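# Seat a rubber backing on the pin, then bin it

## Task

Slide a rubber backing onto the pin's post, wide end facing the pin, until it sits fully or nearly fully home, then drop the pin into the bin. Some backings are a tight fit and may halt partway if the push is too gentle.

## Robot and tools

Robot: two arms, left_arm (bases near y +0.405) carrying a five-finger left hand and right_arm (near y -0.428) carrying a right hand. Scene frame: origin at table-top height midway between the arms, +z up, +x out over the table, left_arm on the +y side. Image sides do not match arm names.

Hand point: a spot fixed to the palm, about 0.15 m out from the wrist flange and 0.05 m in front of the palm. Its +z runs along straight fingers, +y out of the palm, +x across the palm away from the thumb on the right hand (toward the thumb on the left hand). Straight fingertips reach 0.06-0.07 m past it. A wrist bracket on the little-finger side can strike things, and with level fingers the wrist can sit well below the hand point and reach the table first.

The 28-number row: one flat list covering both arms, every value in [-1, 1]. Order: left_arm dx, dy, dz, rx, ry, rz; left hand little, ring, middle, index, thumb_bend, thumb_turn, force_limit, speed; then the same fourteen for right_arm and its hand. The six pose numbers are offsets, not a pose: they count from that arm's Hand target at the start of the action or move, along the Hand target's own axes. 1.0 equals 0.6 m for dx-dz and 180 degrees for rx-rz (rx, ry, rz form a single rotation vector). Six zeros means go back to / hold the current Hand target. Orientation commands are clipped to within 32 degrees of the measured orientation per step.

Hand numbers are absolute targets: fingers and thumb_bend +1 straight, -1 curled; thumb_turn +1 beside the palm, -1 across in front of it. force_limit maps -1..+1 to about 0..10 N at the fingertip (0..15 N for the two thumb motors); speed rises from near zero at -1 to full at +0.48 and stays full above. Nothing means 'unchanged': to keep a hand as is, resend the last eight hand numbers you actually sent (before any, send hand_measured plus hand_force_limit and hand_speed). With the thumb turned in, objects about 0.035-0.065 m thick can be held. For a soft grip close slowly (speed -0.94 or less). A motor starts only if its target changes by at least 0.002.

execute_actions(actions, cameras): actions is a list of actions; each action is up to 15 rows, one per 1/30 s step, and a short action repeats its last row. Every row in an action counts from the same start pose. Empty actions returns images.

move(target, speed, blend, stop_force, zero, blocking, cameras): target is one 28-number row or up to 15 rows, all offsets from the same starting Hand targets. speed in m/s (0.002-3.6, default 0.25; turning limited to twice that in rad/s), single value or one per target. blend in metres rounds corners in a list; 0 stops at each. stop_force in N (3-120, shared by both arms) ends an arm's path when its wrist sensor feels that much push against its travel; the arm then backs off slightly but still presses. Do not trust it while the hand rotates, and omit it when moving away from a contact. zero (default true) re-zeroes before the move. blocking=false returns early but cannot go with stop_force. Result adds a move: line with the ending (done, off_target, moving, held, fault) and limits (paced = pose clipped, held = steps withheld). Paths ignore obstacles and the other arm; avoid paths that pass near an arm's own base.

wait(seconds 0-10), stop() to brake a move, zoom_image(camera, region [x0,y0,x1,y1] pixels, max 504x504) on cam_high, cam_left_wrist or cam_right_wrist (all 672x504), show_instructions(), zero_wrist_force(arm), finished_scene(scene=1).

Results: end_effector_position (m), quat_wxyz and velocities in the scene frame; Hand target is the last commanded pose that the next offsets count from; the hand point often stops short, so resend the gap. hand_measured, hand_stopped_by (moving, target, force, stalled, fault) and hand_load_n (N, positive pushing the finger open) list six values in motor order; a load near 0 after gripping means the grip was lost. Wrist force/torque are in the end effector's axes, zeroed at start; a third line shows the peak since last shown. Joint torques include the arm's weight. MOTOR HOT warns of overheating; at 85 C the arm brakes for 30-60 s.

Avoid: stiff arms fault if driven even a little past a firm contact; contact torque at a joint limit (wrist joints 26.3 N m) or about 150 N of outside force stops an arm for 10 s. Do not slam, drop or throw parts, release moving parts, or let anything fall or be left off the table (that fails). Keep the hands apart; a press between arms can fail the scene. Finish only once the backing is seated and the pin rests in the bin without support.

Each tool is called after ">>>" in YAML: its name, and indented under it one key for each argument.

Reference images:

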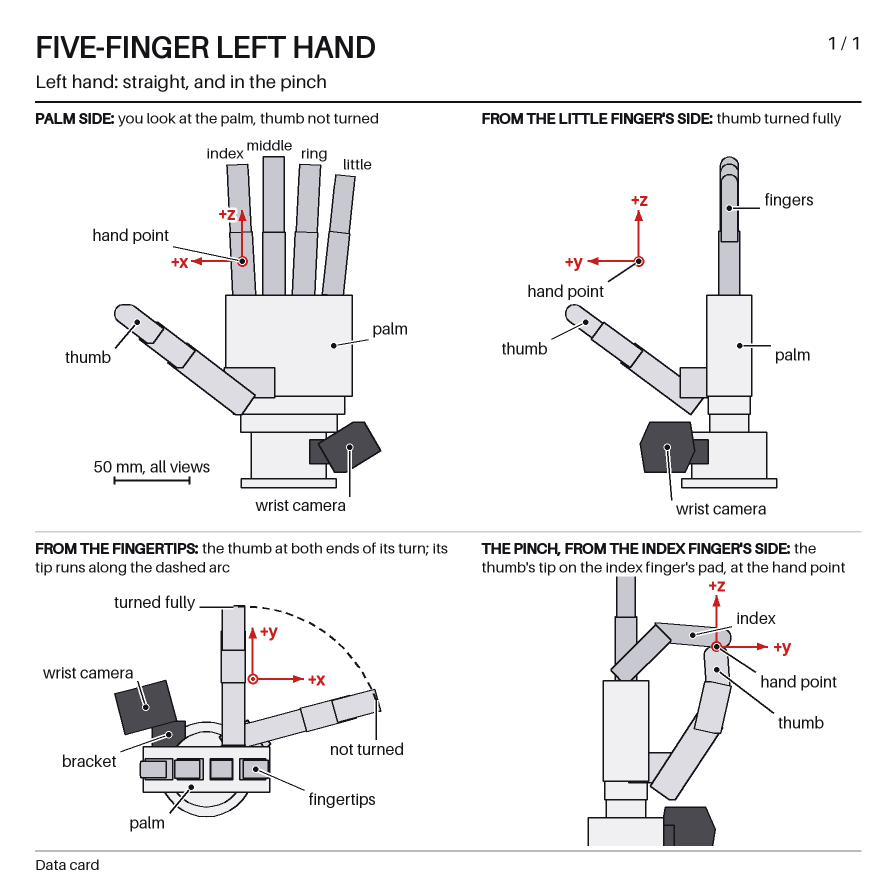

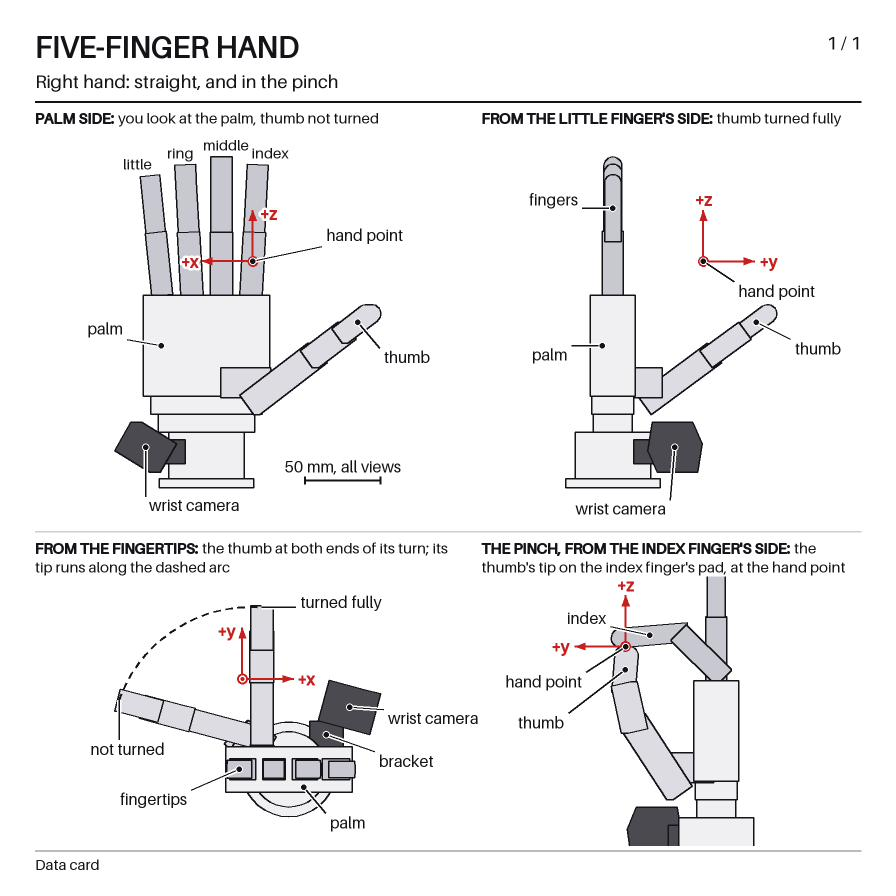

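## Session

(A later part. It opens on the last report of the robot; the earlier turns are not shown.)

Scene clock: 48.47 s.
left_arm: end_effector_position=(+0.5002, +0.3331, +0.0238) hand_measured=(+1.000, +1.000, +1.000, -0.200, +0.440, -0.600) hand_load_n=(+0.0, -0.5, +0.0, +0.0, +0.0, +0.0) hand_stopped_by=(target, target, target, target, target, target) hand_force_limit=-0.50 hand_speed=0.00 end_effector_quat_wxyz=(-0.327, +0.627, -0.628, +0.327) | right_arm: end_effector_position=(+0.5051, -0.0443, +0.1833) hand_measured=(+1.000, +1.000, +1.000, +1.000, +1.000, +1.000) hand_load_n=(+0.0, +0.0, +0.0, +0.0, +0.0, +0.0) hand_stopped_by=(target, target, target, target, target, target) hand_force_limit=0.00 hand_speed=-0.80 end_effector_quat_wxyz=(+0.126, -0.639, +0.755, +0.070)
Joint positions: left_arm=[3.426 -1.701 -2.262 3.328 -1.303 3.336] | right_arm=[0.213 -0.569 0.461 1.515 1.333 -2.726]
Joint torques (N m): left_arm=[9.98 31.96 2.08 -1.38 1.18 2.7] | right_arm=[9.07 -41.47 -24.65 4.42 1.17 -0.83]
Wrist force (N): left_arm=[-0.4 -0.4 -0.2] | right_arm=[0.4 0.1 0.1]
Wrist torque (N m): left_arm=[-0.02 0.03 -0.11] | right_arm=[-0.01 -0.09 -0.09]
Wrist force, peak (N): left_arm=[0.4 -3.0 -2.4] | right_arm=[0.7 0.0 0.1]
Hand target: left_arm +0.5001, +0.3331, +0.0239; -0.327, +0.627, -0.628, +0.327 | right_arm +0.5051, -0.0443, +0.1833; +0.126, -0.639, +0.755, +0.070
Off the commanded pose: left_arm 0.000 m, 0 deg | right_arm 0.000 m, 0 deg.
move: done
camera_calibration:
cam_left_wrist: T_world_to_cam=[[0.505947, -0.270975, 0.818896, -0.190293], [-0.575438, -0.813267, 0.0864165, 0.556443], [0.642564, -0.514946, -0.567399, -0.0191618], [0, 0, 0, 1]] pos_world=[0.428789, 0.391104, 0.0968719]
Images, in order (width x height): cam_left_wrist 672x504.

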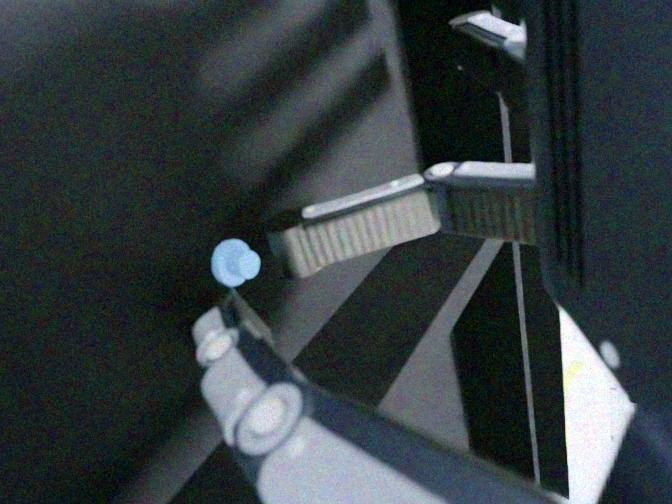

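>>> move:
  target: [0,0.0109,0.0077,0,0,0,1,1,1,-0.2,0.44,-0.6,-0.5,0,0,0,0,0,0,0,1,1,1,1,1,1,0,-0.8]
  speed: 0.02
  stop_force: 3
  cameras: ["cam_left_wrist"]

>>> zoom_image:
  camera: "cam_left_wrist"
  region: [180, 190, 330, 340]

Scene clock: 63.97 s.
left_arm: end_effector_position=(+0.5001, +0.3331, +0.0209) hand_measured=(+1.000, +1.000, +1.000, -0.200, +0.440, -0.600) hand_load_n=(+0.0, +0.0, +0.0, +0.0, -0.5, +0.0) hand_stopped_by=(target, target, target, target, target, target) hand_force_limit=-0.50 hand_speed=0.00 end_effector_quat_wxyz=(-0.327, +0.626, -0.628, +0.327) | right_arm: end_effector_position=(+0.5051, -0.0443, +0.1833) hand_measured=(+1.000, +1.000, +1.000, +1.000, +1.000, +1.000) hand_load_n=(+0.0, +0.0, +0.0, +0.0, +0.0, +0.0) hand_stopped_by=(target, target, target, target, target, target) hand_force_limit=0.00 hand_speed=-0.80 end_effector_quat_wxyz=(+0.126, -0.639, +0.755, +0.070)
Joint positions: left_arm=[3.426 -1.707 -2.266 3.337 -1.303 3.336] | right_arm=[0.213 -0.569 0.461 1.515 1.333 -2.726]
Joint torques (N m): left_arm=[5.38 31.62 23.9 -1.27 -1.28 2.29] | right_arm=[8.89 -42.04 -25.98 4.34 1.4 -0.97]
Wrist force (N): left_arm=[-0.4 -2.4 -2.4] | right_arm=[0.4 -0.1 -0.2]
Wrist torque (N m): left_arm=[-0.11 0.02 -0.09] | right_arm=[-0.03 -0.08 -0.10]
Wrist force, peak (N): left_arm=[-0.6 -8.6 -8.1] | right_arm=[0.6 0.3 0.1]
Hand target: left_arm +0.5001, +0.3331, +0.0209; -0.327, +0.626, -0.628, +0.327 (not the last commanded pose) | right_arm +0.5051, -0.0443, +0.1833; +0.126, -0.639, +0.755, +0.070
Off the commanded pose: left_arm 0.005 m, 0 deg | right_arm 0.000 m, 0 deg.
move: contact (left_arm)
camera_calibration:
cam_left_wrist: T_world_to_cam=[[0.5059, -0.271042, 0.818903, -0.187822], [-0.57548, -0.813244, 0.08635, 0.556651], [0.642564, -0.514947, -0.567399, -0.0207427], [0, 0, 0, 1]] pos_world=[0.428689, 0.391104, 0.0939719]
Images, in order (width x height): cam_left_wrist 672x504.

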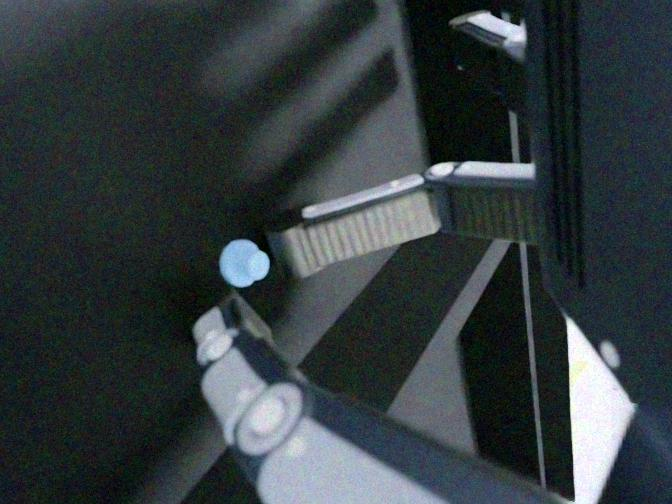

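Scaled by 3.360 from the camera's 672x504 image, which has a finer 960x720 frame.

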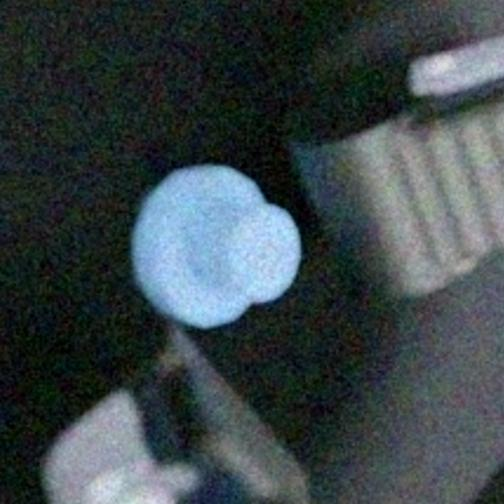

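>>> move:
  target: [-0.0042,-0.0027,-0.0019,0,0,0,1,1,1,-0.25,0.36,-0.6,-0.5,-0.3,0,0,0,0,0,0,1,1,1,1,1,1,0,-0.8]
  speed: 0.03
  cameras: []

>>> move:
  target: [0,0.0109,0.0077,0,0,0,1,1,1,-0.25,0.36,-0.6,-0.5,-0.3,0,0,0,0,0,0,1,1,1,1,1,1,0,-0.8]
  speed: 0.015
  stop_force: 3
  cameras: ["cam_left_wrist", "cam_right_wrist"]

>>> zoom_image:
  camera: "cam_left_wrist"
  region: [180, 190, 330, 340]

>>> zoom_image:
  camera: "cam_right_wrist"
  region: [330, 340, 420, 420]

Scene clock: 68.43 s.
left_arm: end_effector_position=(+0.5001, +0.3355, +0.0228) hand_measured=(+1.000, +1.000, +1.000, -0.250, +0.360, -0.600) hand_load_n=(+0.0, +0.0, +0.0, +0.0, +0.0, +0.0) hand_stopped_by=(target, target, target, target, target, target) hand_force_limit=-0.50 hand_speed=-0.30 end_effector_quat_wxyz=(-0.327, +0.626, -0.628, +0.327) | right_arm: end_effector_position=(+0.5051, -0.0443, +0.1833) hand_measured=(+1.000, +1.000, +1.000, +1.000, +1.000, +1.000) hand_load_n=(+0.0, +0.0, +0.0, +0.0, +0.0, +0.0) hand_stopped_by=(target, target, target, target, target, target) hand_force_limit=0.00 hand_speed=-0.80 end_effector_quat_wxyz=(+0.126, -0.639, +0.755, +0.070)
Joint positions: left_arm=[3.435 -1.703 -2.264 3.33 -1.296 3.342] | right_arm=[0.213 -0.569 0.461 1.515 1.333 -2.726]
Joint torques (N m): left_arm=[10.37 32.56 24.7 -1.29 1.08 2.9] | right_arm=[9.53 -42.78 -25.3 4.6 1.22 -0.85]
Wrist force (N): left_arm=[-0.3 -0.4 -0.3] | right_arm=[0.1 0.0 0.1]
Wrist torque (N m): left_arm=[-0.03 0.01 -0.09] | right_arm=[-0.02 -0.06 -0.11]
Wrist force, peak (N): left_arm=[-0.1 -2.9 -2.3] | right_arm=[0.6 -0.1 0.0]
Hand target: left_arm +0.5001, +0.3356, +0.0229; -0.327, +0.626, -0.628, +0.327 | right_arm +0.5051, -0.0443, +0.1833; +0.126, -0.639, +0.755, +0.070
Off the commanded pose: left_arm 0.000 m, 0 deg | right_arm 0.000 m, 0 deg.
move: done
No camera images: "cameras" was empty.

Scene clock: 69.97 s.
left_arm: end_effector_position=(+0.5002, +0.3356, +0.0190) hand_measured=(+1.000, +1.000, +1.000, -0.250, +0.360, -0.600) hand_load_n=(+0.0, +0.0, +0.0, +0.0, -1.0, +0.0) hand_stopped_by=(target, target, target, target, target, target) hand_force_limit=-0.50 hand_speed=-0.30 end_effector_quat_wxyz=(-0.327, +0.626, -0.628, +0.327) | right_arm: end_effector_position=(+0.5051, -0.0443, +0.1833) hand_measured=(+1.000, +1.000, +1.000, +1.000, +1.000, +1.000) hand_load_n=(-0.5, +0.0, +0.0, +0.0, +0.0, +0.0) hand_stopped_by=(target, target, target, target, target, target) hand_force_limit=0.00 hand_speed=-0.80 end_effector_quat_wxyz=(+0.126, -0.639, +0.755, +0.070)
Joint positions: left_arm=[3.435 -1.711 -2.268 3.343 -1.296 3.342] | right_arm=[0.213 -0.569 0.461 1.515 1.333 -2.726]
Joint torques (N m): left_arm=[4.62 31.94 23.85 -1.42 -1.24 2.54] | right_arm=[9.81 -43.45 -25.23 4.46 1.19 -0.87]
Wrist force (N): left_arm=[-0.2 -3.1 -2.7] | right_arm=[0.1 0.0 -0.1]
Wrist torque (N m): left_arm=[-0.19 0.00 -0.07] | right_arm=[-0.02 -0.04 -0.11]
Wrist force, peak (N): left_arm=[-0.8 -8.0 -8.0] | right_arm=[0.6 0.1 -0.1]
Hand target: left_arm +0.5002, +0.3356, +0.0190; -0.327, +0.626, -0.628, +0.327 (not the last commanded pose) | right_arm +0.5051, -0.0443, +0.1833; +0.126, -0.639, +0.755, +0.070
Off the commanded pose: left_arm 0.004 m, 0 deg | right_arm 0.000 m, 0 deg.
move: contact (left_arm)
camera_calibration:
cam_left_wrist: T_world_to_cam=[[0.505917, -0.271056, 0.818887, -0.185671], [-0.575428, -0.813286, 0.0863034, 0.558838], [0.642597, -0.514873, -0.567429, -0.0205171], [0, 0, 0, 1]] pos_world=[0.428689, 0.393604, 0.0921719]
cam_right_wrist: T_world_to_cam=[[-0.991478, -0.0226633, -0.12829, 0.527434], [-0.111196, 0.660305, 0.74272, -0.0504187], [0.0678779, 0.750655, -0.657198, 0.234098], [0, 0, 0, 1]] pos_world=[0.501443, -0.130482, 0.25896]
Images, in order (width x height): cam_left_wrist 672x504, cam_right_wrist 672x504.

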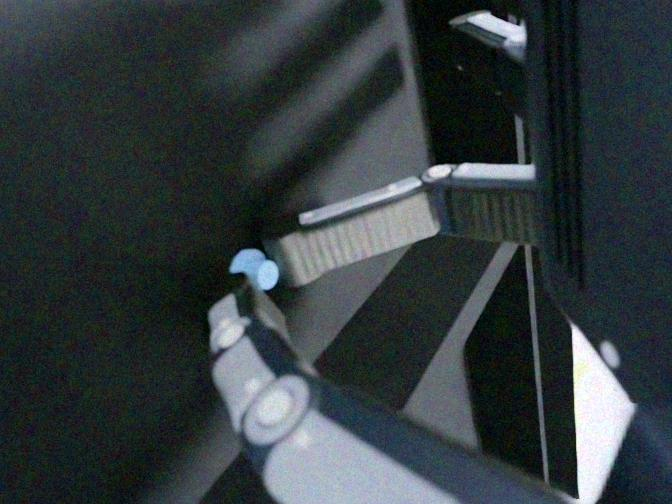

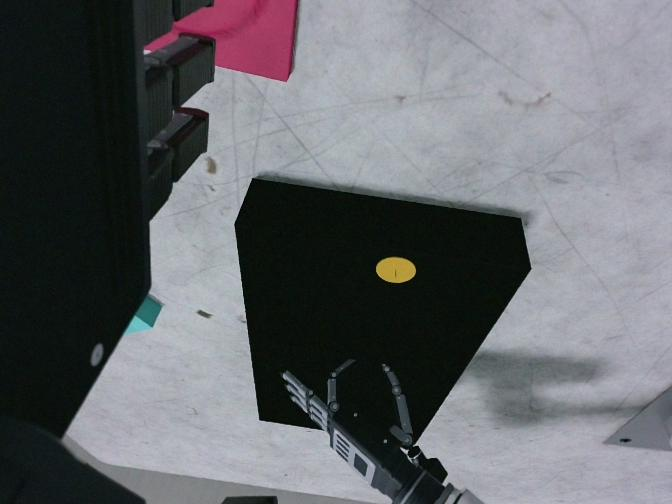

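Scaled by 3.360 from the camera's 672x504 image, which has a finer 960x720 frame.

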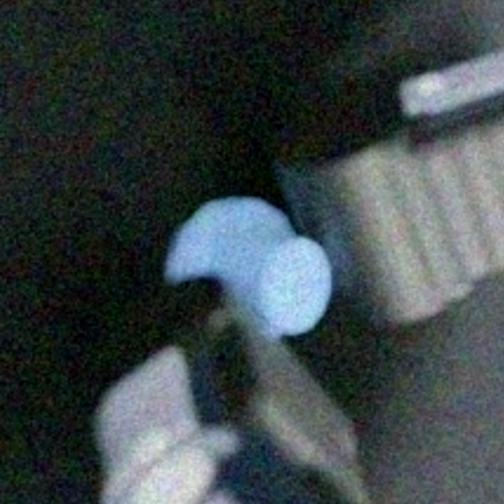

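Scaled by 5.600 from the camera's 672x504 image, which has a finer 960x720 frame.

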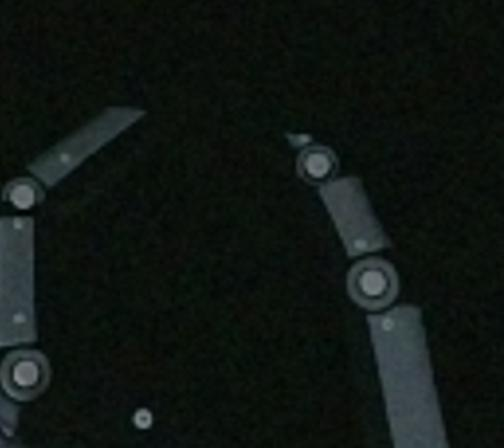

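>>> move:
  target: [0,0,0,0,0,0,1,1,1,-0.5,0.1,-0.6,-0.5,-0.94,0,0,0,0,0,0,1,1,1,1,1,1,0,-0.8]
  speed: 0.03
  cameras: ["cam_left_wrist", "cam_right_wrist"]

>>> zoom_image:
  camera: "cam_left_wrist"
  region: [180, 190, 330, 340]

Scene clock: 71.13 s.
left_arm: end_effector_position=(+0.5002, +0.3356, +0.0190) hand_measured=(+1.000, +1.000, +1.000, -0.294, +0.334, -0.600) hand_load_n=(+0.0, +0.0, +0.0, +4.5, +3.5, +0.0) hand_stopped_by=(target, target, target, force, force, target) hand_force_limit=-0.50 hand_speed=-0.94 end_effector_quat_wxyz=(-0.327, +0.626, -0.628, +0.327) | right_arm: end_effector_position=(+0.5051, -0.0443, +0.1833) hand_measured=(+1.000, +1.000, +1.000, +1.000, +1.000, +1.000) hand_load_n=(+0.0, +0.0, +0.0, +0.0, +0.0, +0.0) hand_stopped_by=(target, target, target, target, target, target) hand_force_limit=0.00 hand_speed=-0.80 end_effector_quat_wxyz=(+0.126, -0.639, +0.755, +0.070)
Joint positions: left_arm=[3.435 -1.711 -2.268 3.343 -1.296 3.342] | right_arm=[0.213 -0.569 0.461 1.515 1.333 -2.726]
Joint torques (N m): left_arm=[-0.79 30.98 23.62 -0.18 -1.15 2.16] | right_arm=[9.23 -42.97 -25.63 4.22 1.35 -0.84]
Wrist force (N): left_arm=[-0.4 -0.9 -0.4] | right_arm=[0.4 0.1 0.1]
Wrist torque (N m): left_arm=[-0.07 0.03 -0.10] | right_arm=[-0.01 -0.10 -0.09]
Wrist force, peak (N): left_arm=[-0.3 -3.3 -2.9] | right_arm=[0.6 0.1 0.0]
Hand target: left_arm +0.5002, +0.3356, +0.0190; -0.327, +0.626, -0.628, +0.327 | right_arm +0.5051, -0.0443, +0.1833; +0.126, -0.639, +0.755, +0.070
Off the commanded pose: left_arm 0.000 m, 0 deg | right_arm 0.000 m, 0 deg.
move: done
camera_calibration:
cam_left_wrist: T_world_to_cam=[[0.505933, -0.271033, 0.818885, -0.185605], [-0.575414, -0.813294, 0.0863263, 0.558841], [0.642597, -0.514873, -0.567429, -0.020574], [0, 0, 0, 1]] pos_world=[0.428689, 0.393604, 0.0920719]
cam_right_wrist: T_world_to_cam=[[-0.991478, -0.0226633, -0.12829, 0.527434], [-0.111196, 0.660305, 0.74272, -0.0504187], [0.0678779, 0.750655, -0.657198, 0.234098], [0, 0, 0, 1]] pos_world=[0.501443, -0.130482, 0.25896]
Images, in order (width x height): cam_left_wrist 672x504, cam_right_wrist 672x504.

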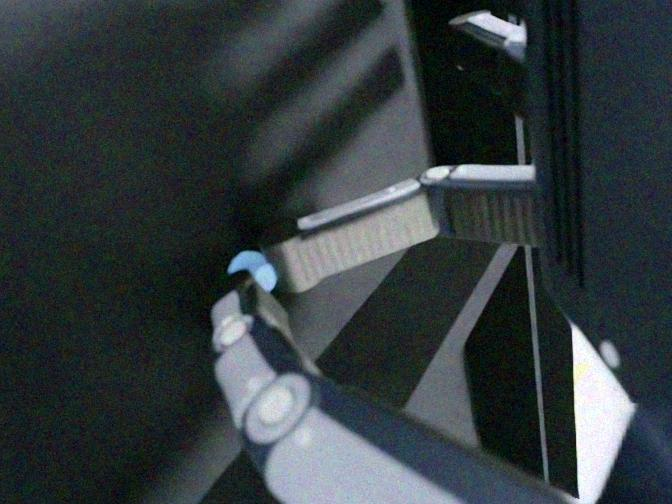

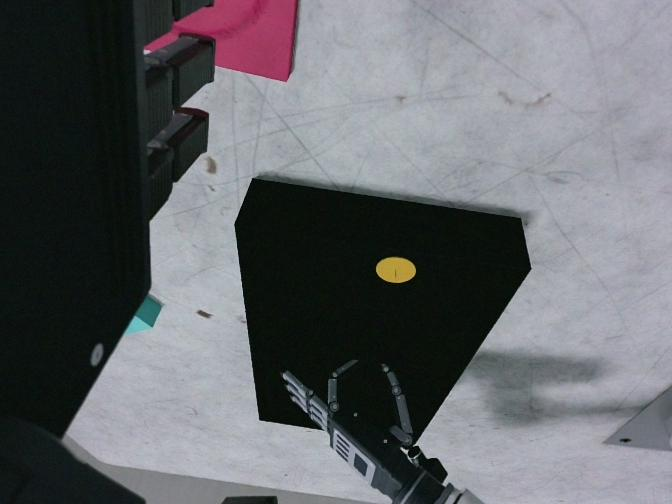

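Scaled by 3.360 from the camera's 672x504 image, which has a finer 960x720 frame.

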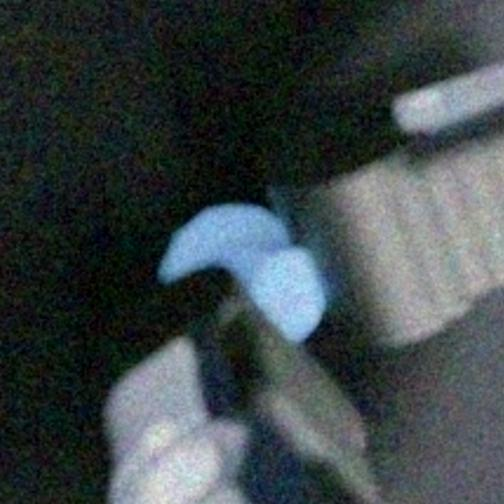

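>>> move:
  target: [0,-0.0409,-0.0287,0,0,0,1,1,1,-0.5,0.1,-0.6,-0.5,-0.94,0,0,0,0,0,0,1,1,1,1,1,1,0,-0.8]
  speed: 0.06
  cameras: ["cam_left_wrist", "cam_right_wrist"]

>>> zoom_image:
  camera: "cam_left_wrist"
  region: [180, 190, 330, 340]

>>> zoom_image:
  camera: "cam_right_wrist"
  region: [330, 350, 420, 440]

Scene clock: 72.77 s.
left_arm: end_effector_position=(+0.5001, +0.3355, +0.0488) hand_measured=(+1.000, +1.000, +1.000, -0.294, +0.334, -0.600) hand_load_n=(+0.0, +0.0, +0.0, +4.5, +3.5, +0.0) hand_stopped_by=(target, target, target, force, force, target) hand_force_limit=-0.50 hand_speed=-0.94 end_effector_quat_wxyz=(-0.327, +0.626, -0.628, +0.327) | right_arm: end_effector_position=(+0.5051, -0.0443, +0.1833) hand_measured=(+1.000, +1.000, +1.000, +1.000, +1.000, +1.000) hand_load_n=(+0.0, +0.0, +0.0, +0.0, +0.0, +0.0) hand_stopped_by=(target, target, target, target, target, target) hand_force_limit=0.00 hand_speed=-0.80 end_effector_quat_wxyz=(+0.126, -0.639, +0.755, +0.070)
Joint positions: left_arm=[3.435 -1.647 -2.235 3.245 -1.296 3.342] | right_arm=[0.213 -0.569 0.461 1.515 1.333 -2.726]
Joint torques (N m): left_arm=[10.13 31.73 26.03 -1.36 1.11 2.82] | right_arm=[9.78 -42.09 -24.65 4.31 1.09 -0.85]
Wrist force (N): left_arm=[-0.2 -0.6 -0.3] | right_arm=[0.6 -0.1 0.1]
Wrist torque (N m): left_arm=[-0.04 0.00 -0.06] | right_arm=[-0.05 -0.13 -0.08]
Wrist force, peak (N): left_arm=[-0.2 -1.0 -0.5] | right_arm=[0.8 -0.2 0.1]
Hand target: left_arm +0.5001, +0.3356, +0.0490; -0.327, +0.626, -0.628, +0.327 | right_arm +0.5051, -0.0443, +0.1833; +0.126, -0.639, +0.755, +0.070
Off the commanded pose: left_arm 0.000 m, 0 deg | right_arm 0.000 m, 0 deg.
move: done
camera_calibration:
cam_left_wrist: T_world_to_cam=[[0.505818, -0.271041, 0.818953, -0.210045], [-0.575511, -0.813226, 0.0863133, 0.556277], [0.6426, -0.514976, -0.567332, -0.0035803], [0, 0, 0, 1]] pos_world=[0.428689, 0.393604, 0.121972]
cam_right_wrist: T_world_to_cam=[[-0.991478, -0.0226633, -0.12829, 0.527434], [-0.111196, 0.660305, 0.74272, -0.0504187], [0.0678779, 0.750655, -0.657198, 0.234098], [0, 0, 0, 1]] pos_world=[0.501443, -0.130482, 0.25896]
Images, in order (width x height): cam_left_wrist 672x504, cam_right_wrist 672x504.

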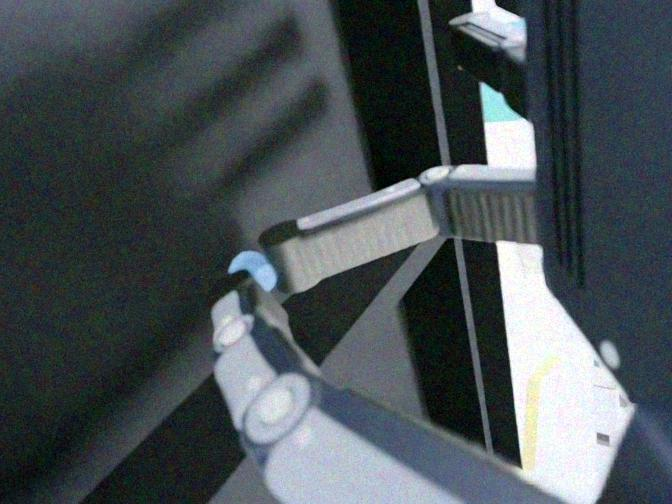

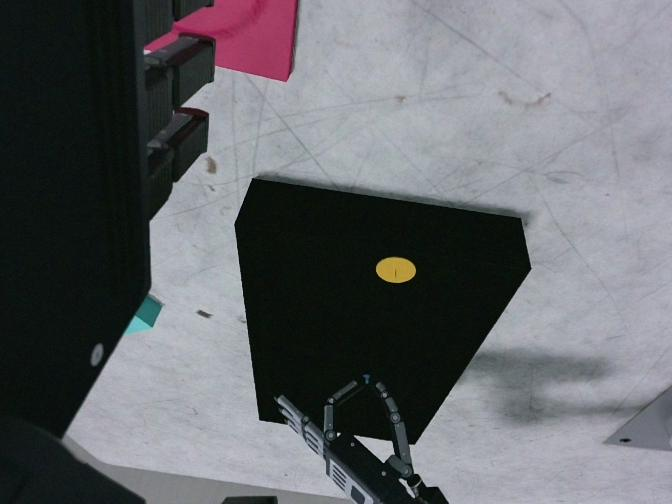

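Scaled by 3.360 from the camera's 672x504 image, which has a finer 960x720 frame.

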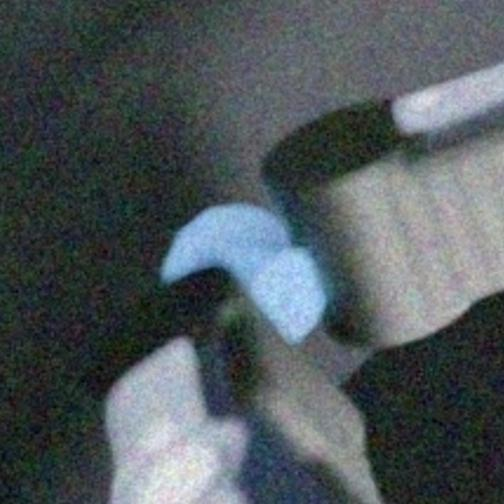

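Scaled by 5.600 from the camera's 672x504 image, which has a finer 960x720 frame.

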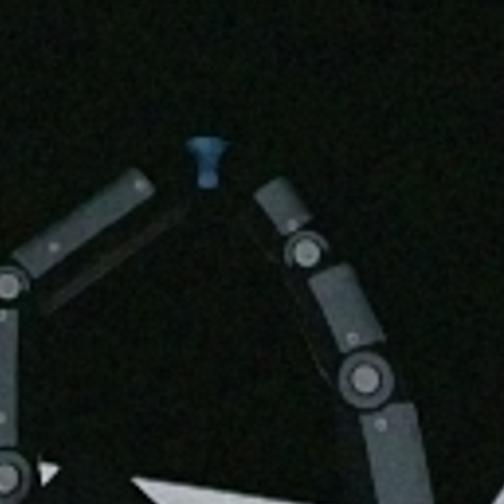

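>>> move:
  target:
    - [0.0593,-0.0668,-0.053,0,0,0,1,1,1,-0.5,0.1,-0.6,-0.5,-0.94,0,0,0,0,0,0,1,1,1,1,1,1,0,-0.8]
    - [0.2343,-0.0578,-0.0658,0,0,0,1,1,1,-0.5,0.1,-0.6,-0.5,-0.94,0,0,0,0,0,0,1,1,1,1,1,1,0,-0.8]
    - [0.261,0.0105,-0.018,0,0,0,1,1,1,-0.5,0.1,-0.6,-0.5,-0.94,0,0,0,0,0,0,1,1,1,1,1,1,0,-0.8]
  speed: 0.12
  blend: [0.03, 0.02, 0]
  cameras: ["cam_left_wrist", "cam_right_wrist"]

>>> zoom_image:
  camera: "cam_left_wrist"
  region: [180, 190, 330, 340]

>>> zoom_image:
  camera: "cam_right_wrist"
  region: [350, 230, 440, 320]

Scene clock: 77.00 s.
left_arm: end_effector_position=(+0.4875, +0.1790, +0.0499) hand_measured=(+1.000, +1.000, +1.000, -0.294, +0.334, -0.600) hand_load_n=(+0.0, +0.0, -0.5, +4.5, +4.0, +0.0) hand_stopped_by=(target, target, target, force, force, target) hand_force_limit=-0.50 hand_speed=-0.94 end_effector_quat_wxyz=(-0.327, +0.626, -0.628, +0.327) | right_arm: end_effector_position=(+0.5051, -0.0443, +0.1833) hand_measured=(+1.000, +1.000, +1.000, +1.000, +1.000, +1.000) hand_load_n=(+0.0, +0.0, +0.0, +0.0, +0.0, +0.0) hand_stopped_by=(target, target, target, target, target, target) hand_force_limit=0.00 hand_speed=-0.80 end_effector_quat_wxyz=(+0.126, -0.639, +0.755, +0.070)
Joint positions: left_arm=[2.889 -1.749 -2.107 3.237 -1.741 3.023] | right_arm=[0.213 -0.569 0.461 1.515 1.333 -2.726]
Joint torques (N m): left_arm=[-10.01 10.57 3.92 1.2 -1.53 -2.55] | right_arm=[8.45 -42.7 -25.08 4.22 1.27 -0.91]
Wrist force (N): left_arm=[-0.2 -0.3 -0.2] | right_arm=[0.3 -0.2 0.0]
Wrist torque (N m): left_arm=[-0.02 0.01 0.02] | right_arm=[-0.04 -0.08 -0.11]
Wrist force, peak (N): left_arm=[-0.2 -1.0 -0.4] | right_arm=[0.6 0.0 -0.1]
Hand target: left_arm +0.4875, +0.1790, +0.0497; -0.327, +0.626, -0.628, +0.327 | right_arm +0.5051, -0.0443, +0.1833; +0.126, -0.639, +0.755, +0.070
Off the commanded pose: left_arm 0.000 m, 0 deg | right_arm 0.000 m, 0 deg.
move: done
camera_calibration:
cam_left_wrist: T_world_to_cam=[[0.505871, -0.271083, 0.818907, -0.246915], [-0.575506, -0.81323, 0.0863088, 0.421669], [0.642563, -0.514947, -0.5674, -0.0754934], [0, 0, 0, 1]] pos_world=[0.416089, 0.237104, 0.122972]
cam_right_wrist: T_world_to_cam=[[-0.991478, -0.0226633, -0.12829, 0.527434], [-0.111196, 0.660305, 0.74272, -0.0504187], [0.0678779, 0.750655, -0.657198, 0.234098], [0, 0, 0, 1]] pos_world=[0.501443, -0.130482, 0.25896]
Images, in order (width x height): cam_left_wrist 672x504, cam_right_wrist 672x504.

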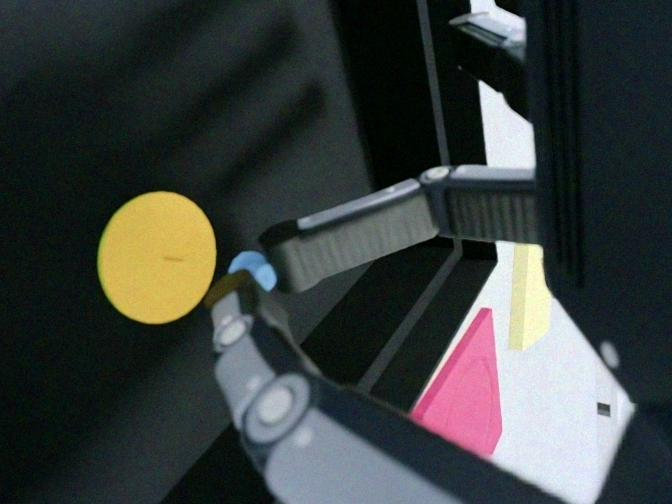

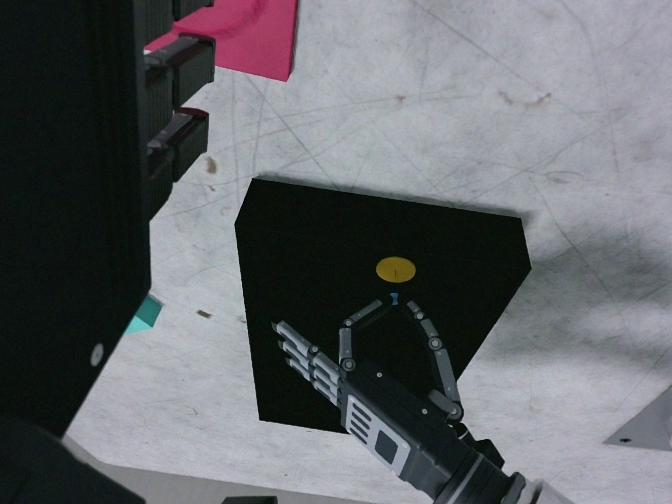

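Scaled by 3.360 from the camera's 672x504 image, which has a finer 960x720 frame.

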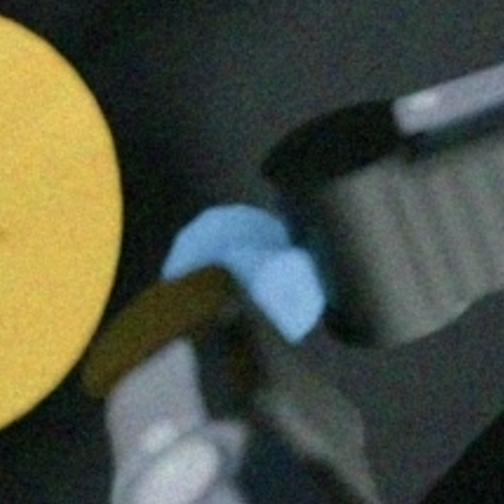

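Scaled by 5.600 from the camera's 672x504 image, which has a finer 960x720 frame.

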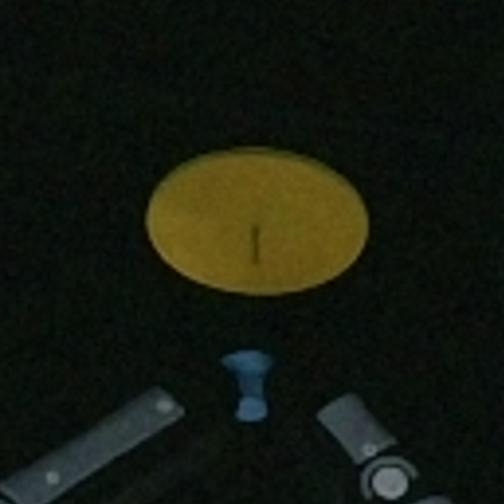

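>>> zoom_image:
  camera: "cam_left_wrist"
  region: [90, 180, 230, 335]

>>> zoom_image:
  camera: "cam_left_wrist"
  region: [145, 235, 205, 285]

>>> zoom_image:
  camera: "cam_right_wrist"
  region: [375, 255, 425, 310]

Scaled by 3.252 from the camera's 672x504 image, which has a finer 960x720 frame.

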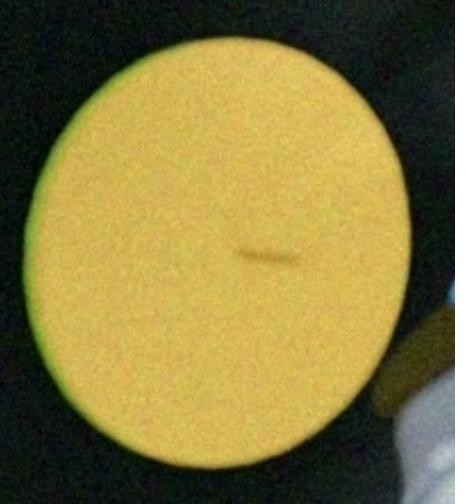

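Scaled by 8.400 from the camera's 672x504 image, which has a finer 960x720 frame.

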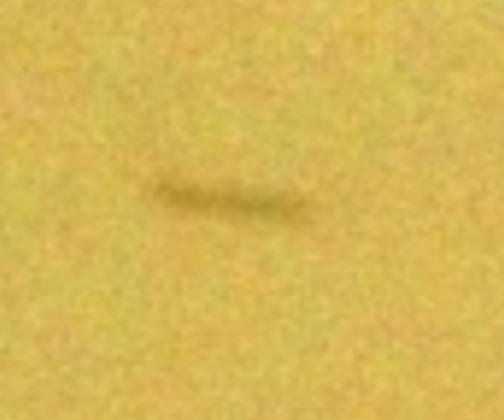

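Scaled by 9.164 from the camera's 672x504 image, which has a finer 960x720 frame.

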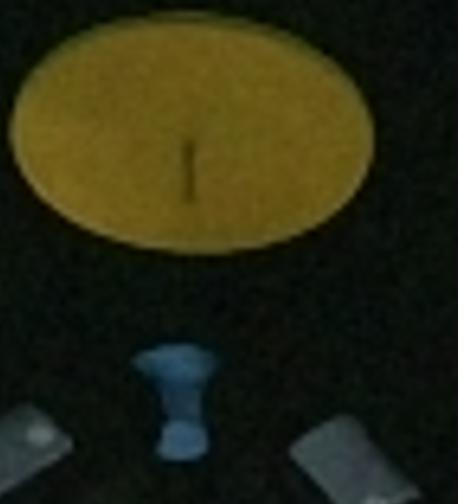

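>>> move:
  target: [-0.004,0.0205,0.0143,0,0,0,1,1,1,-0.5,0.1,-0.6,-0.5,-0.94,0,0,0,0,0,0,1,1,1,1,1,1,0,-0.8]
  speed: 0.05
  cameras: ["cam_left_wrist", "cam_right_wrist"]

>>> zoom_image:
  camera: "cam_left_wrist"
  region: [180, 200, 300, 320]

>>> zoom_image:
  camera: "cam_right_wrist"
  region: [375, 250, 425, 300]

Scene clock: 85.47 s.
left_arm: end_effector_position=(+0.4875, +0.1814, +0.0349) hand_measured=(+1.000, +1.000, +1.000, -0.294, +0.334, -0.600) hand_load_n=(+0.0, +0.0, +0.0, +4.5, +3.5, +0.0) hand_stopped_by=(target, target, target, force, force, target) hand_force_limit=-0.50 hand_speed=-0.94 end_effector_quat_wxyz=(-0.327, +0.626, -0.628, +0.327) | right_arm: end_effector_position=(+0.5051, -0.0443, +0.1833) hand_measured=(+1.000, +1.000, +1.000, +1.000, +1.000, +1.000) hand_load_n=(+0.0, +0.0, +0.0, +0.0, +0.0, +0.5) hand_stopped_by=(target, target, target, target, target, target) hand_force_limit=0.00 hand_speed=-0.80 end_effector_quat_wxyz=(+0.126, -0.639, +0.755, +0.070)
Joint positions: left_arm=[2.896 -1.774 -2.128 3.282 -1.736 3.027] | right_arm=[0.213 -0.569 0.461 1.515 1.333 -2.726]
Joint torques (N m): left_arm=[10.07 11.46 3.05 1.34 0.82 2.71] | right_arm=[8.53 -43.83 -25 4.31 1.12 -0.92]
Wrist force (N): left_arm=[-0.2 -0.4 -0.1] | right_arm=[0.2 0.0 0.2]
Wrist torque (N m): left_arm=[-0.04 0.01 -0.12] | right_arm=[-0.04 -0.07 -0.10]
Wrist force, peak (N): left_arm=[-0.4 -0.8 -0.3] | right_arm=[0.6 0.3 0.2]
Hand target: left_arm +0.4875, +0.1814, +0.0347; -0.327, +0.626, -0.628, +0.327 | right_arm +0.5051, -0.0443, +0.1833; +0.126, -0.639, +0.755, +0.070
Off the commanded pose: left_arm 0.000 m, 0 deg | right_arm 0.000 m, 0 deg.
move: done
camera_calibration:
cam_left_wrist: T_world_to_cam=[[0.505917, -0.271056, 0.818887, -0.234032], [-0.575428, -0.813286, 0.0863034, 0.424815], [0.642597, -0.514873, -0.567429, -0.0828484], [0, 0, 0, 1]] pos_world=[0.416089, 0.239404, 0.107972]
cam_right_wrist: T_world_to_cam=[[-0.991478, -0.0226633, -0.12829, 0.527434], [-0.111196, 0.660305, 0.74272, -0.0504187], [0.0678779, 0.750655, -0.657198, 0.234098], [0, 0, 0, 1]] pos_world=[0.501443, -0.130482, 0.25896]
Images, in order (width x height): cam_left_wrist 672x504, cam_right_wrist 672x504.

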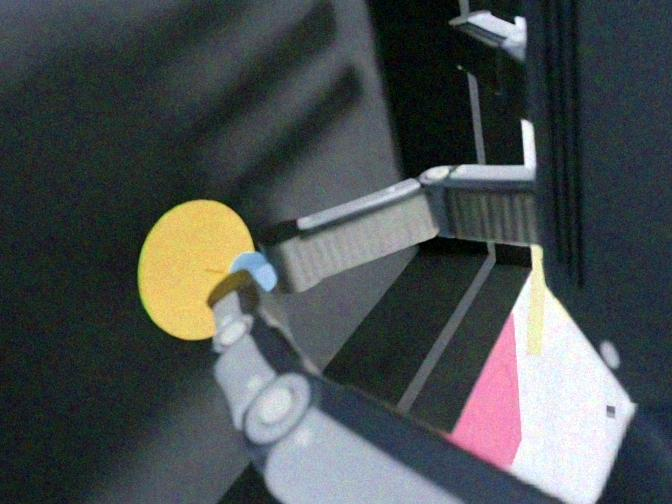

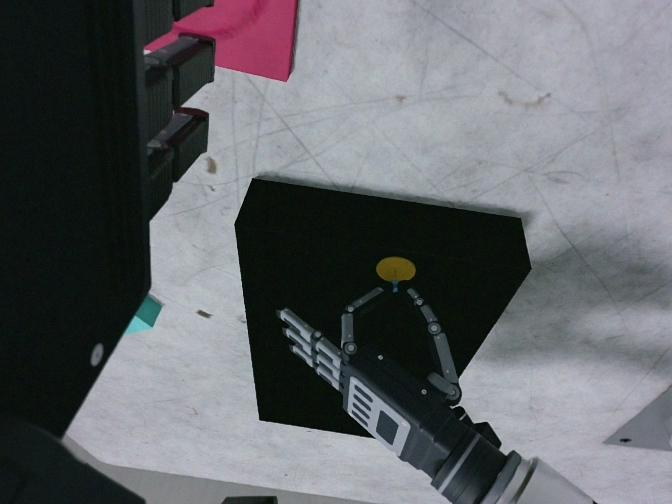

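Scaled by 4.200 from the camera's 672x504 image, which has a finer 960x720 frame.

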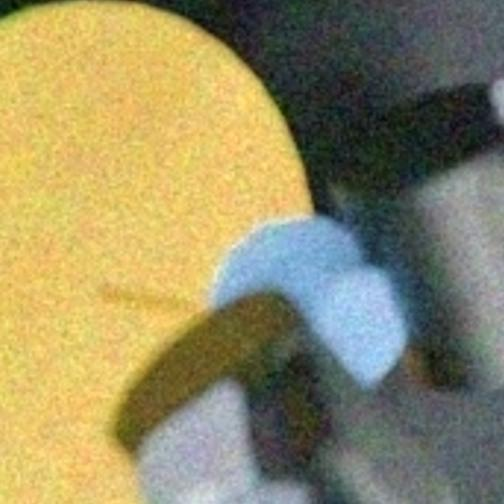

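Scaled by 10.080 from the camera's 672x504 image, which has a finer 960x720 frame.

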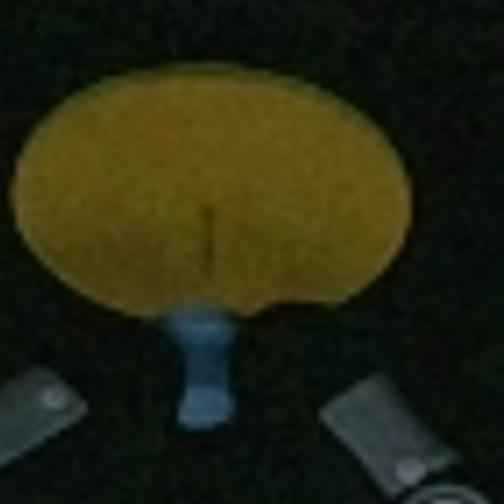

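>>> move:
  target: [0.001,0.015,0.0105,0,0,0,1,1,1,-0.5,0.1,-0.6,-0.5,-0.94,0,0,0,0,0,0,1,1,1,1,1,1,0,-0.8]
  speed: 0.015
  stop_force: 3
  cameras: ["cam_left_wrist", "cam_right_wrist"]

>>> zoom_image:
  camera: "cam_left_wrist"
  region: [180, 200, 300, 320]

>>> zoom_image:
  camera: "cam_right_wrist"
  region: [375, 250, 425, 300]

Scene clock: 90.00 s.
left_arm: end_effector_position=(+0.4875, +0.1808, +0.0243) hand_measured=(+1.000, +1.000, +1.000, -0.294, +0.334, -0.600) hand_load_n=(+0.0, +0.0, +0.0, +3.5, +3.5, +0.0) hand_stopped_by=(target, target, target, force, force, target) hand_force_limit=-0.50 hand_speed=-0.94 end_effector_quat_wxyz=(-0.327, +0.626, -0.628, +0.327) | right_arm: end_effector_position=(+0.5051, -0.0443, +0.1833) hand_measured=(+1.000, +1.000, +1.000, +1.000, +1.000, +1.000) hand_load_n=(+0.0, +0.0, +0.5, +0.0, +0.0, +0.0) hand_stopped_by=(target, target, target, target, target, target) hand_force_limit=0.00 hand_speed=-0.80 end_effector_quat_wxyz=(+0.126, -0.639, +0.755, +0.070)
Joint positions: left_arm=[2.895 -1.795 -2.137 3.313 -1.737 3.026] | right_arm=[0.213 -0.569 0.461 1.515 1.333 -2.726]
Joint torques (N m): left_arm=[-1.73 35.58 24.2 -1.54 0.45 -1.45] | right_arm=[7.95 -42.93 -25.66 4.36 1.04 -1.11]
Wrist force (N): left_arm=[-0.4 -2.8 -1.4] | right_arm=[0.3 0.1 0.0]
Wrist torque (N m): left_arm=[-0.13 0.04 0.03] | right_arm=[0.00 -0.07 -0.10]
Wrist force, peak (N): left_arm=[-0.3 -3.9 -1.9] | right_arm=[0.6 0.2 0.0]
Hand target: left_arm +0.4875, +0.1809, +0.0243; -0.327, +0.626, -0.628, +0.327 (not the last commanded pose) | right_arm +0.5051, -0.0443, +0.1833; +0.126, -0.639, +0.755, +0.070
Off the commanded pose: left_arm 0.001 m, 0 deg | right_arm 0.000 m, 0 deg.
move: contact (left_arm)
camera_calibration:
cam_left_wrist: T_world_to_cam=[[0.505917, -0.271056, 0.818887, -0.225487], [-0.575428, -0.813286, 0.0863034, 0.425323], [0.642597, -0.514873, -0.567429, -0.0891206], [0, 0, 0, 1]] pos_world=[0.416089, 0.238904, 0.0973719]
cam_right_wrist: T_world_to_cam=[[-0.991478, -0.0226633, -0.12829, 0.527434], [-0.111196, 0.660305, 0.74272, -0.0504187], [0.0678779, 0.750655, -0.657198, 0.234098], [0, 0, 0, 1]] pos_world=[0.501443, -0.130482, 0.25896]
Images, in order (width x height): cam_left_wrist 672x504, cam_right_wrist 672x504.

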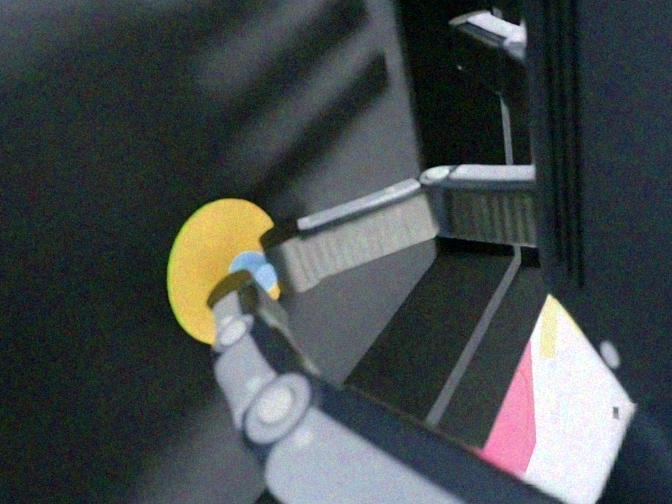

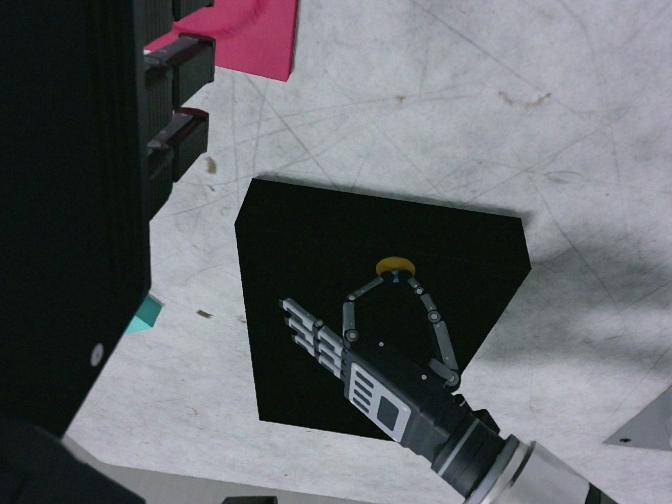

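Scaled by 4.200 from the camera's 672x504 image, which has a finer 960x720 frame.

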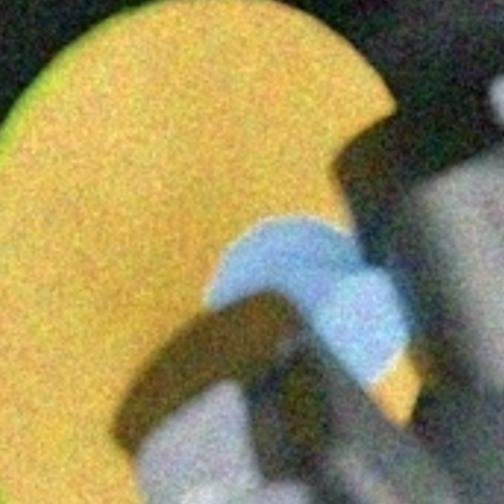

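Scaled by 10.080 from the camera's 672x504 image, which has a finer 960x720 frame.

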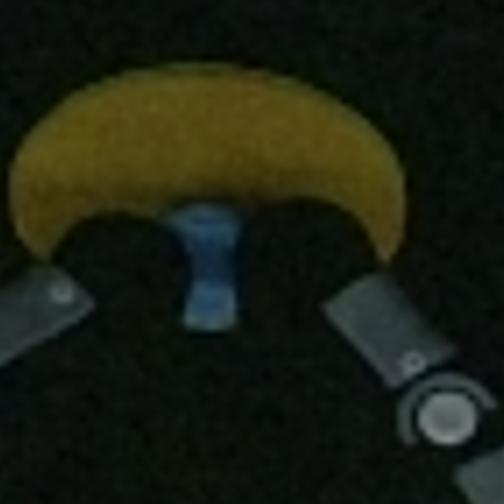

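>>> move:
  target: [0,0.0109,0.0077,0,0,0,1,1,1,-0.5,0.1,-0.6,-0.5,-0.94,0,0,0,0,0,0,1,1,1,1,1,1,0,-0.8]
  speed: 0.01
  stop_force: 12
  cameras: ["cam_left_wrist", "cam_right_wrist"]

>>> zoom_image:
  camera: "cam_left_wrist"
  region: [180, 200, 300, 320]

>>> zoom_image:
  camera: "cam_right_wrist"
  region: [375, 250, 425, 300]

Scene clock: 93.33 s.
left_arm: end_effector_position=(+0.4876, +0.1809, +0.0199) hand_measured=(+1.000, +1.000, +1.000, -0.294, +0.334, -0.600) hand_load_n=(+0.0, +0.0, +0.0, +4.5, +1.5, +0.5) hand_stopped_by=(target, target, target, force, force, target) hand_force_limit=-0.50 hand_speed=-0.94 end_effector_quat_wxyz=(-0.327, +0.626, -0.627, +0.327) | right_arm: end_effector_position=(+0.5051, -0.0443, +0.1833) hand_measured=(+1.000, +1.000, +1.000, +1.000, +1.000, +1.000) hand_load_n=(+0.0, +0.0, +0.0, +0.0, +0.0, +0.0) hand_stopped_by=(target, target, target, target, target, target) hand_force_limit=0.00 hand_speed=-0.80 end_effector_quat_wxyz=(+0.126, -0.639, +0.755, +0.070)
Joint positions: left_arm=[2.895 -1.804 -2.141 3.326 -1.737 3.026] | right_arm=[0.213 -0.569 0.461 1.515 1.333 -2.726]
Joint torques (N m): left_arm=[8.74 32.31 21.56 -2.28 0.37 1.43] | right_arm=[8.62 -43.54 -24.15 4.37 1.09 -0.95]
Wrist force (N): left_arm=[-0.6 -11.2 -5.9] | right_arm=[0.2 0.2 0.0]
Wrist torque (N m): left_arm=[-0.47 0.02 0.08] | right_arm=[0.01 -0.07 -0.10]
Wrist force, peak (N): left_arm=[-1.4 -18.2 -11.9] | right_arm=[0.7 0.3 -0.1]
Hand target: left_arm +0.4876, +0.1809, +0.0199; -0.327, +0.626, -0.627, +0.327 (not the last commanded pose) | right_arm +0.5051, -0.0443, +0.1833; +0.126, -0.639, +0.755, +0.070
Off the commanded pose: left_arm 0.004 m, 0 deg | right_arm 0.000 m, 0 deg.
move: contact (left_arm)
camera_calibration:
cam_left_wrist: T_world_to_cam=[[0.50583, -0.270951, 0.818976, -0.221963], [-0.575435, -0.813277, 0.0863444, 0.425691], [0.642659, -0.514943, -0.567295, -0.0915822], [0, 0, 0, 1]] pos_world=[0.416089, 0.238904, 0.0930719]
cam_right_wrist: T_world_to_cam=[[-0.991478, -0.0226633, -0.12829, 0.527434], [-0.111196, 0.660305, 0.74272, -0.0504187], [0.0678779, 0.750655, -0.657198, 0.234098], [0, 0, 0, 1]] pos_world=[0.501443, -0.130482, 0.25896]
Images, in order (width x height): cam_left_wrist 672x504, cam_right_wrist 672x504.

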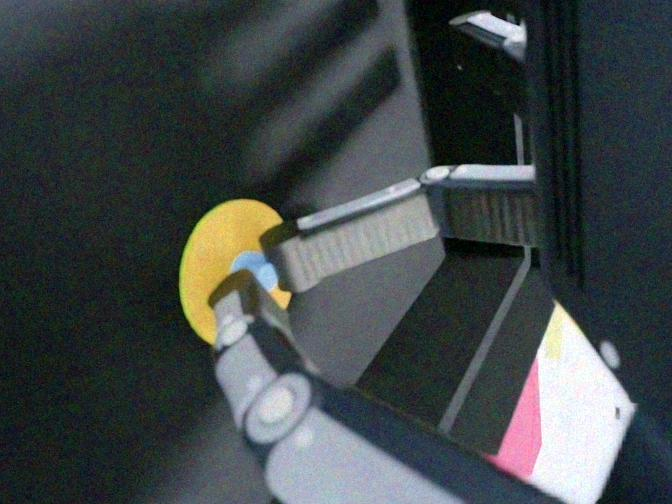

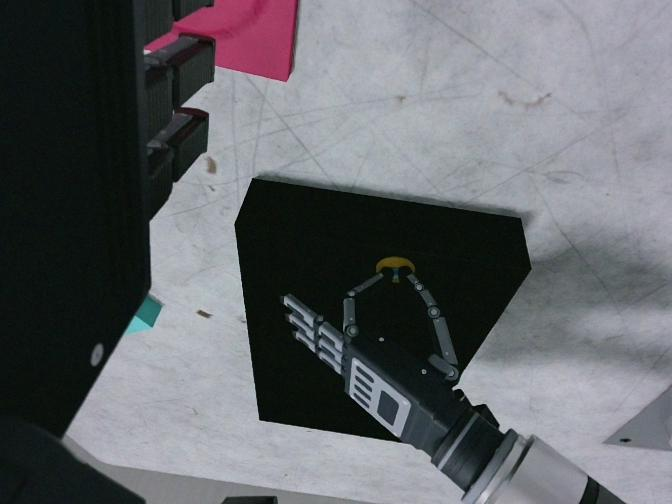

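Scaled by 4.200 from the camera's 672x504 image, which has a finer 960x720 frame.

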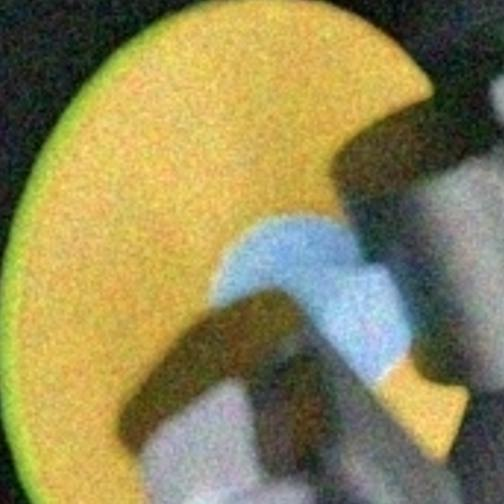

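Scaled by 10.080 from the camera's 672x504 image, which has a finer 960x720 frame.

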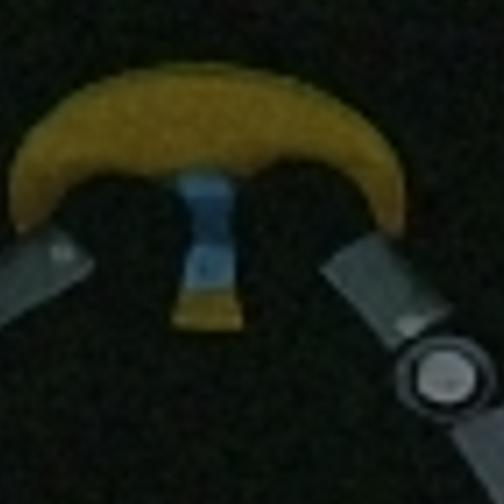

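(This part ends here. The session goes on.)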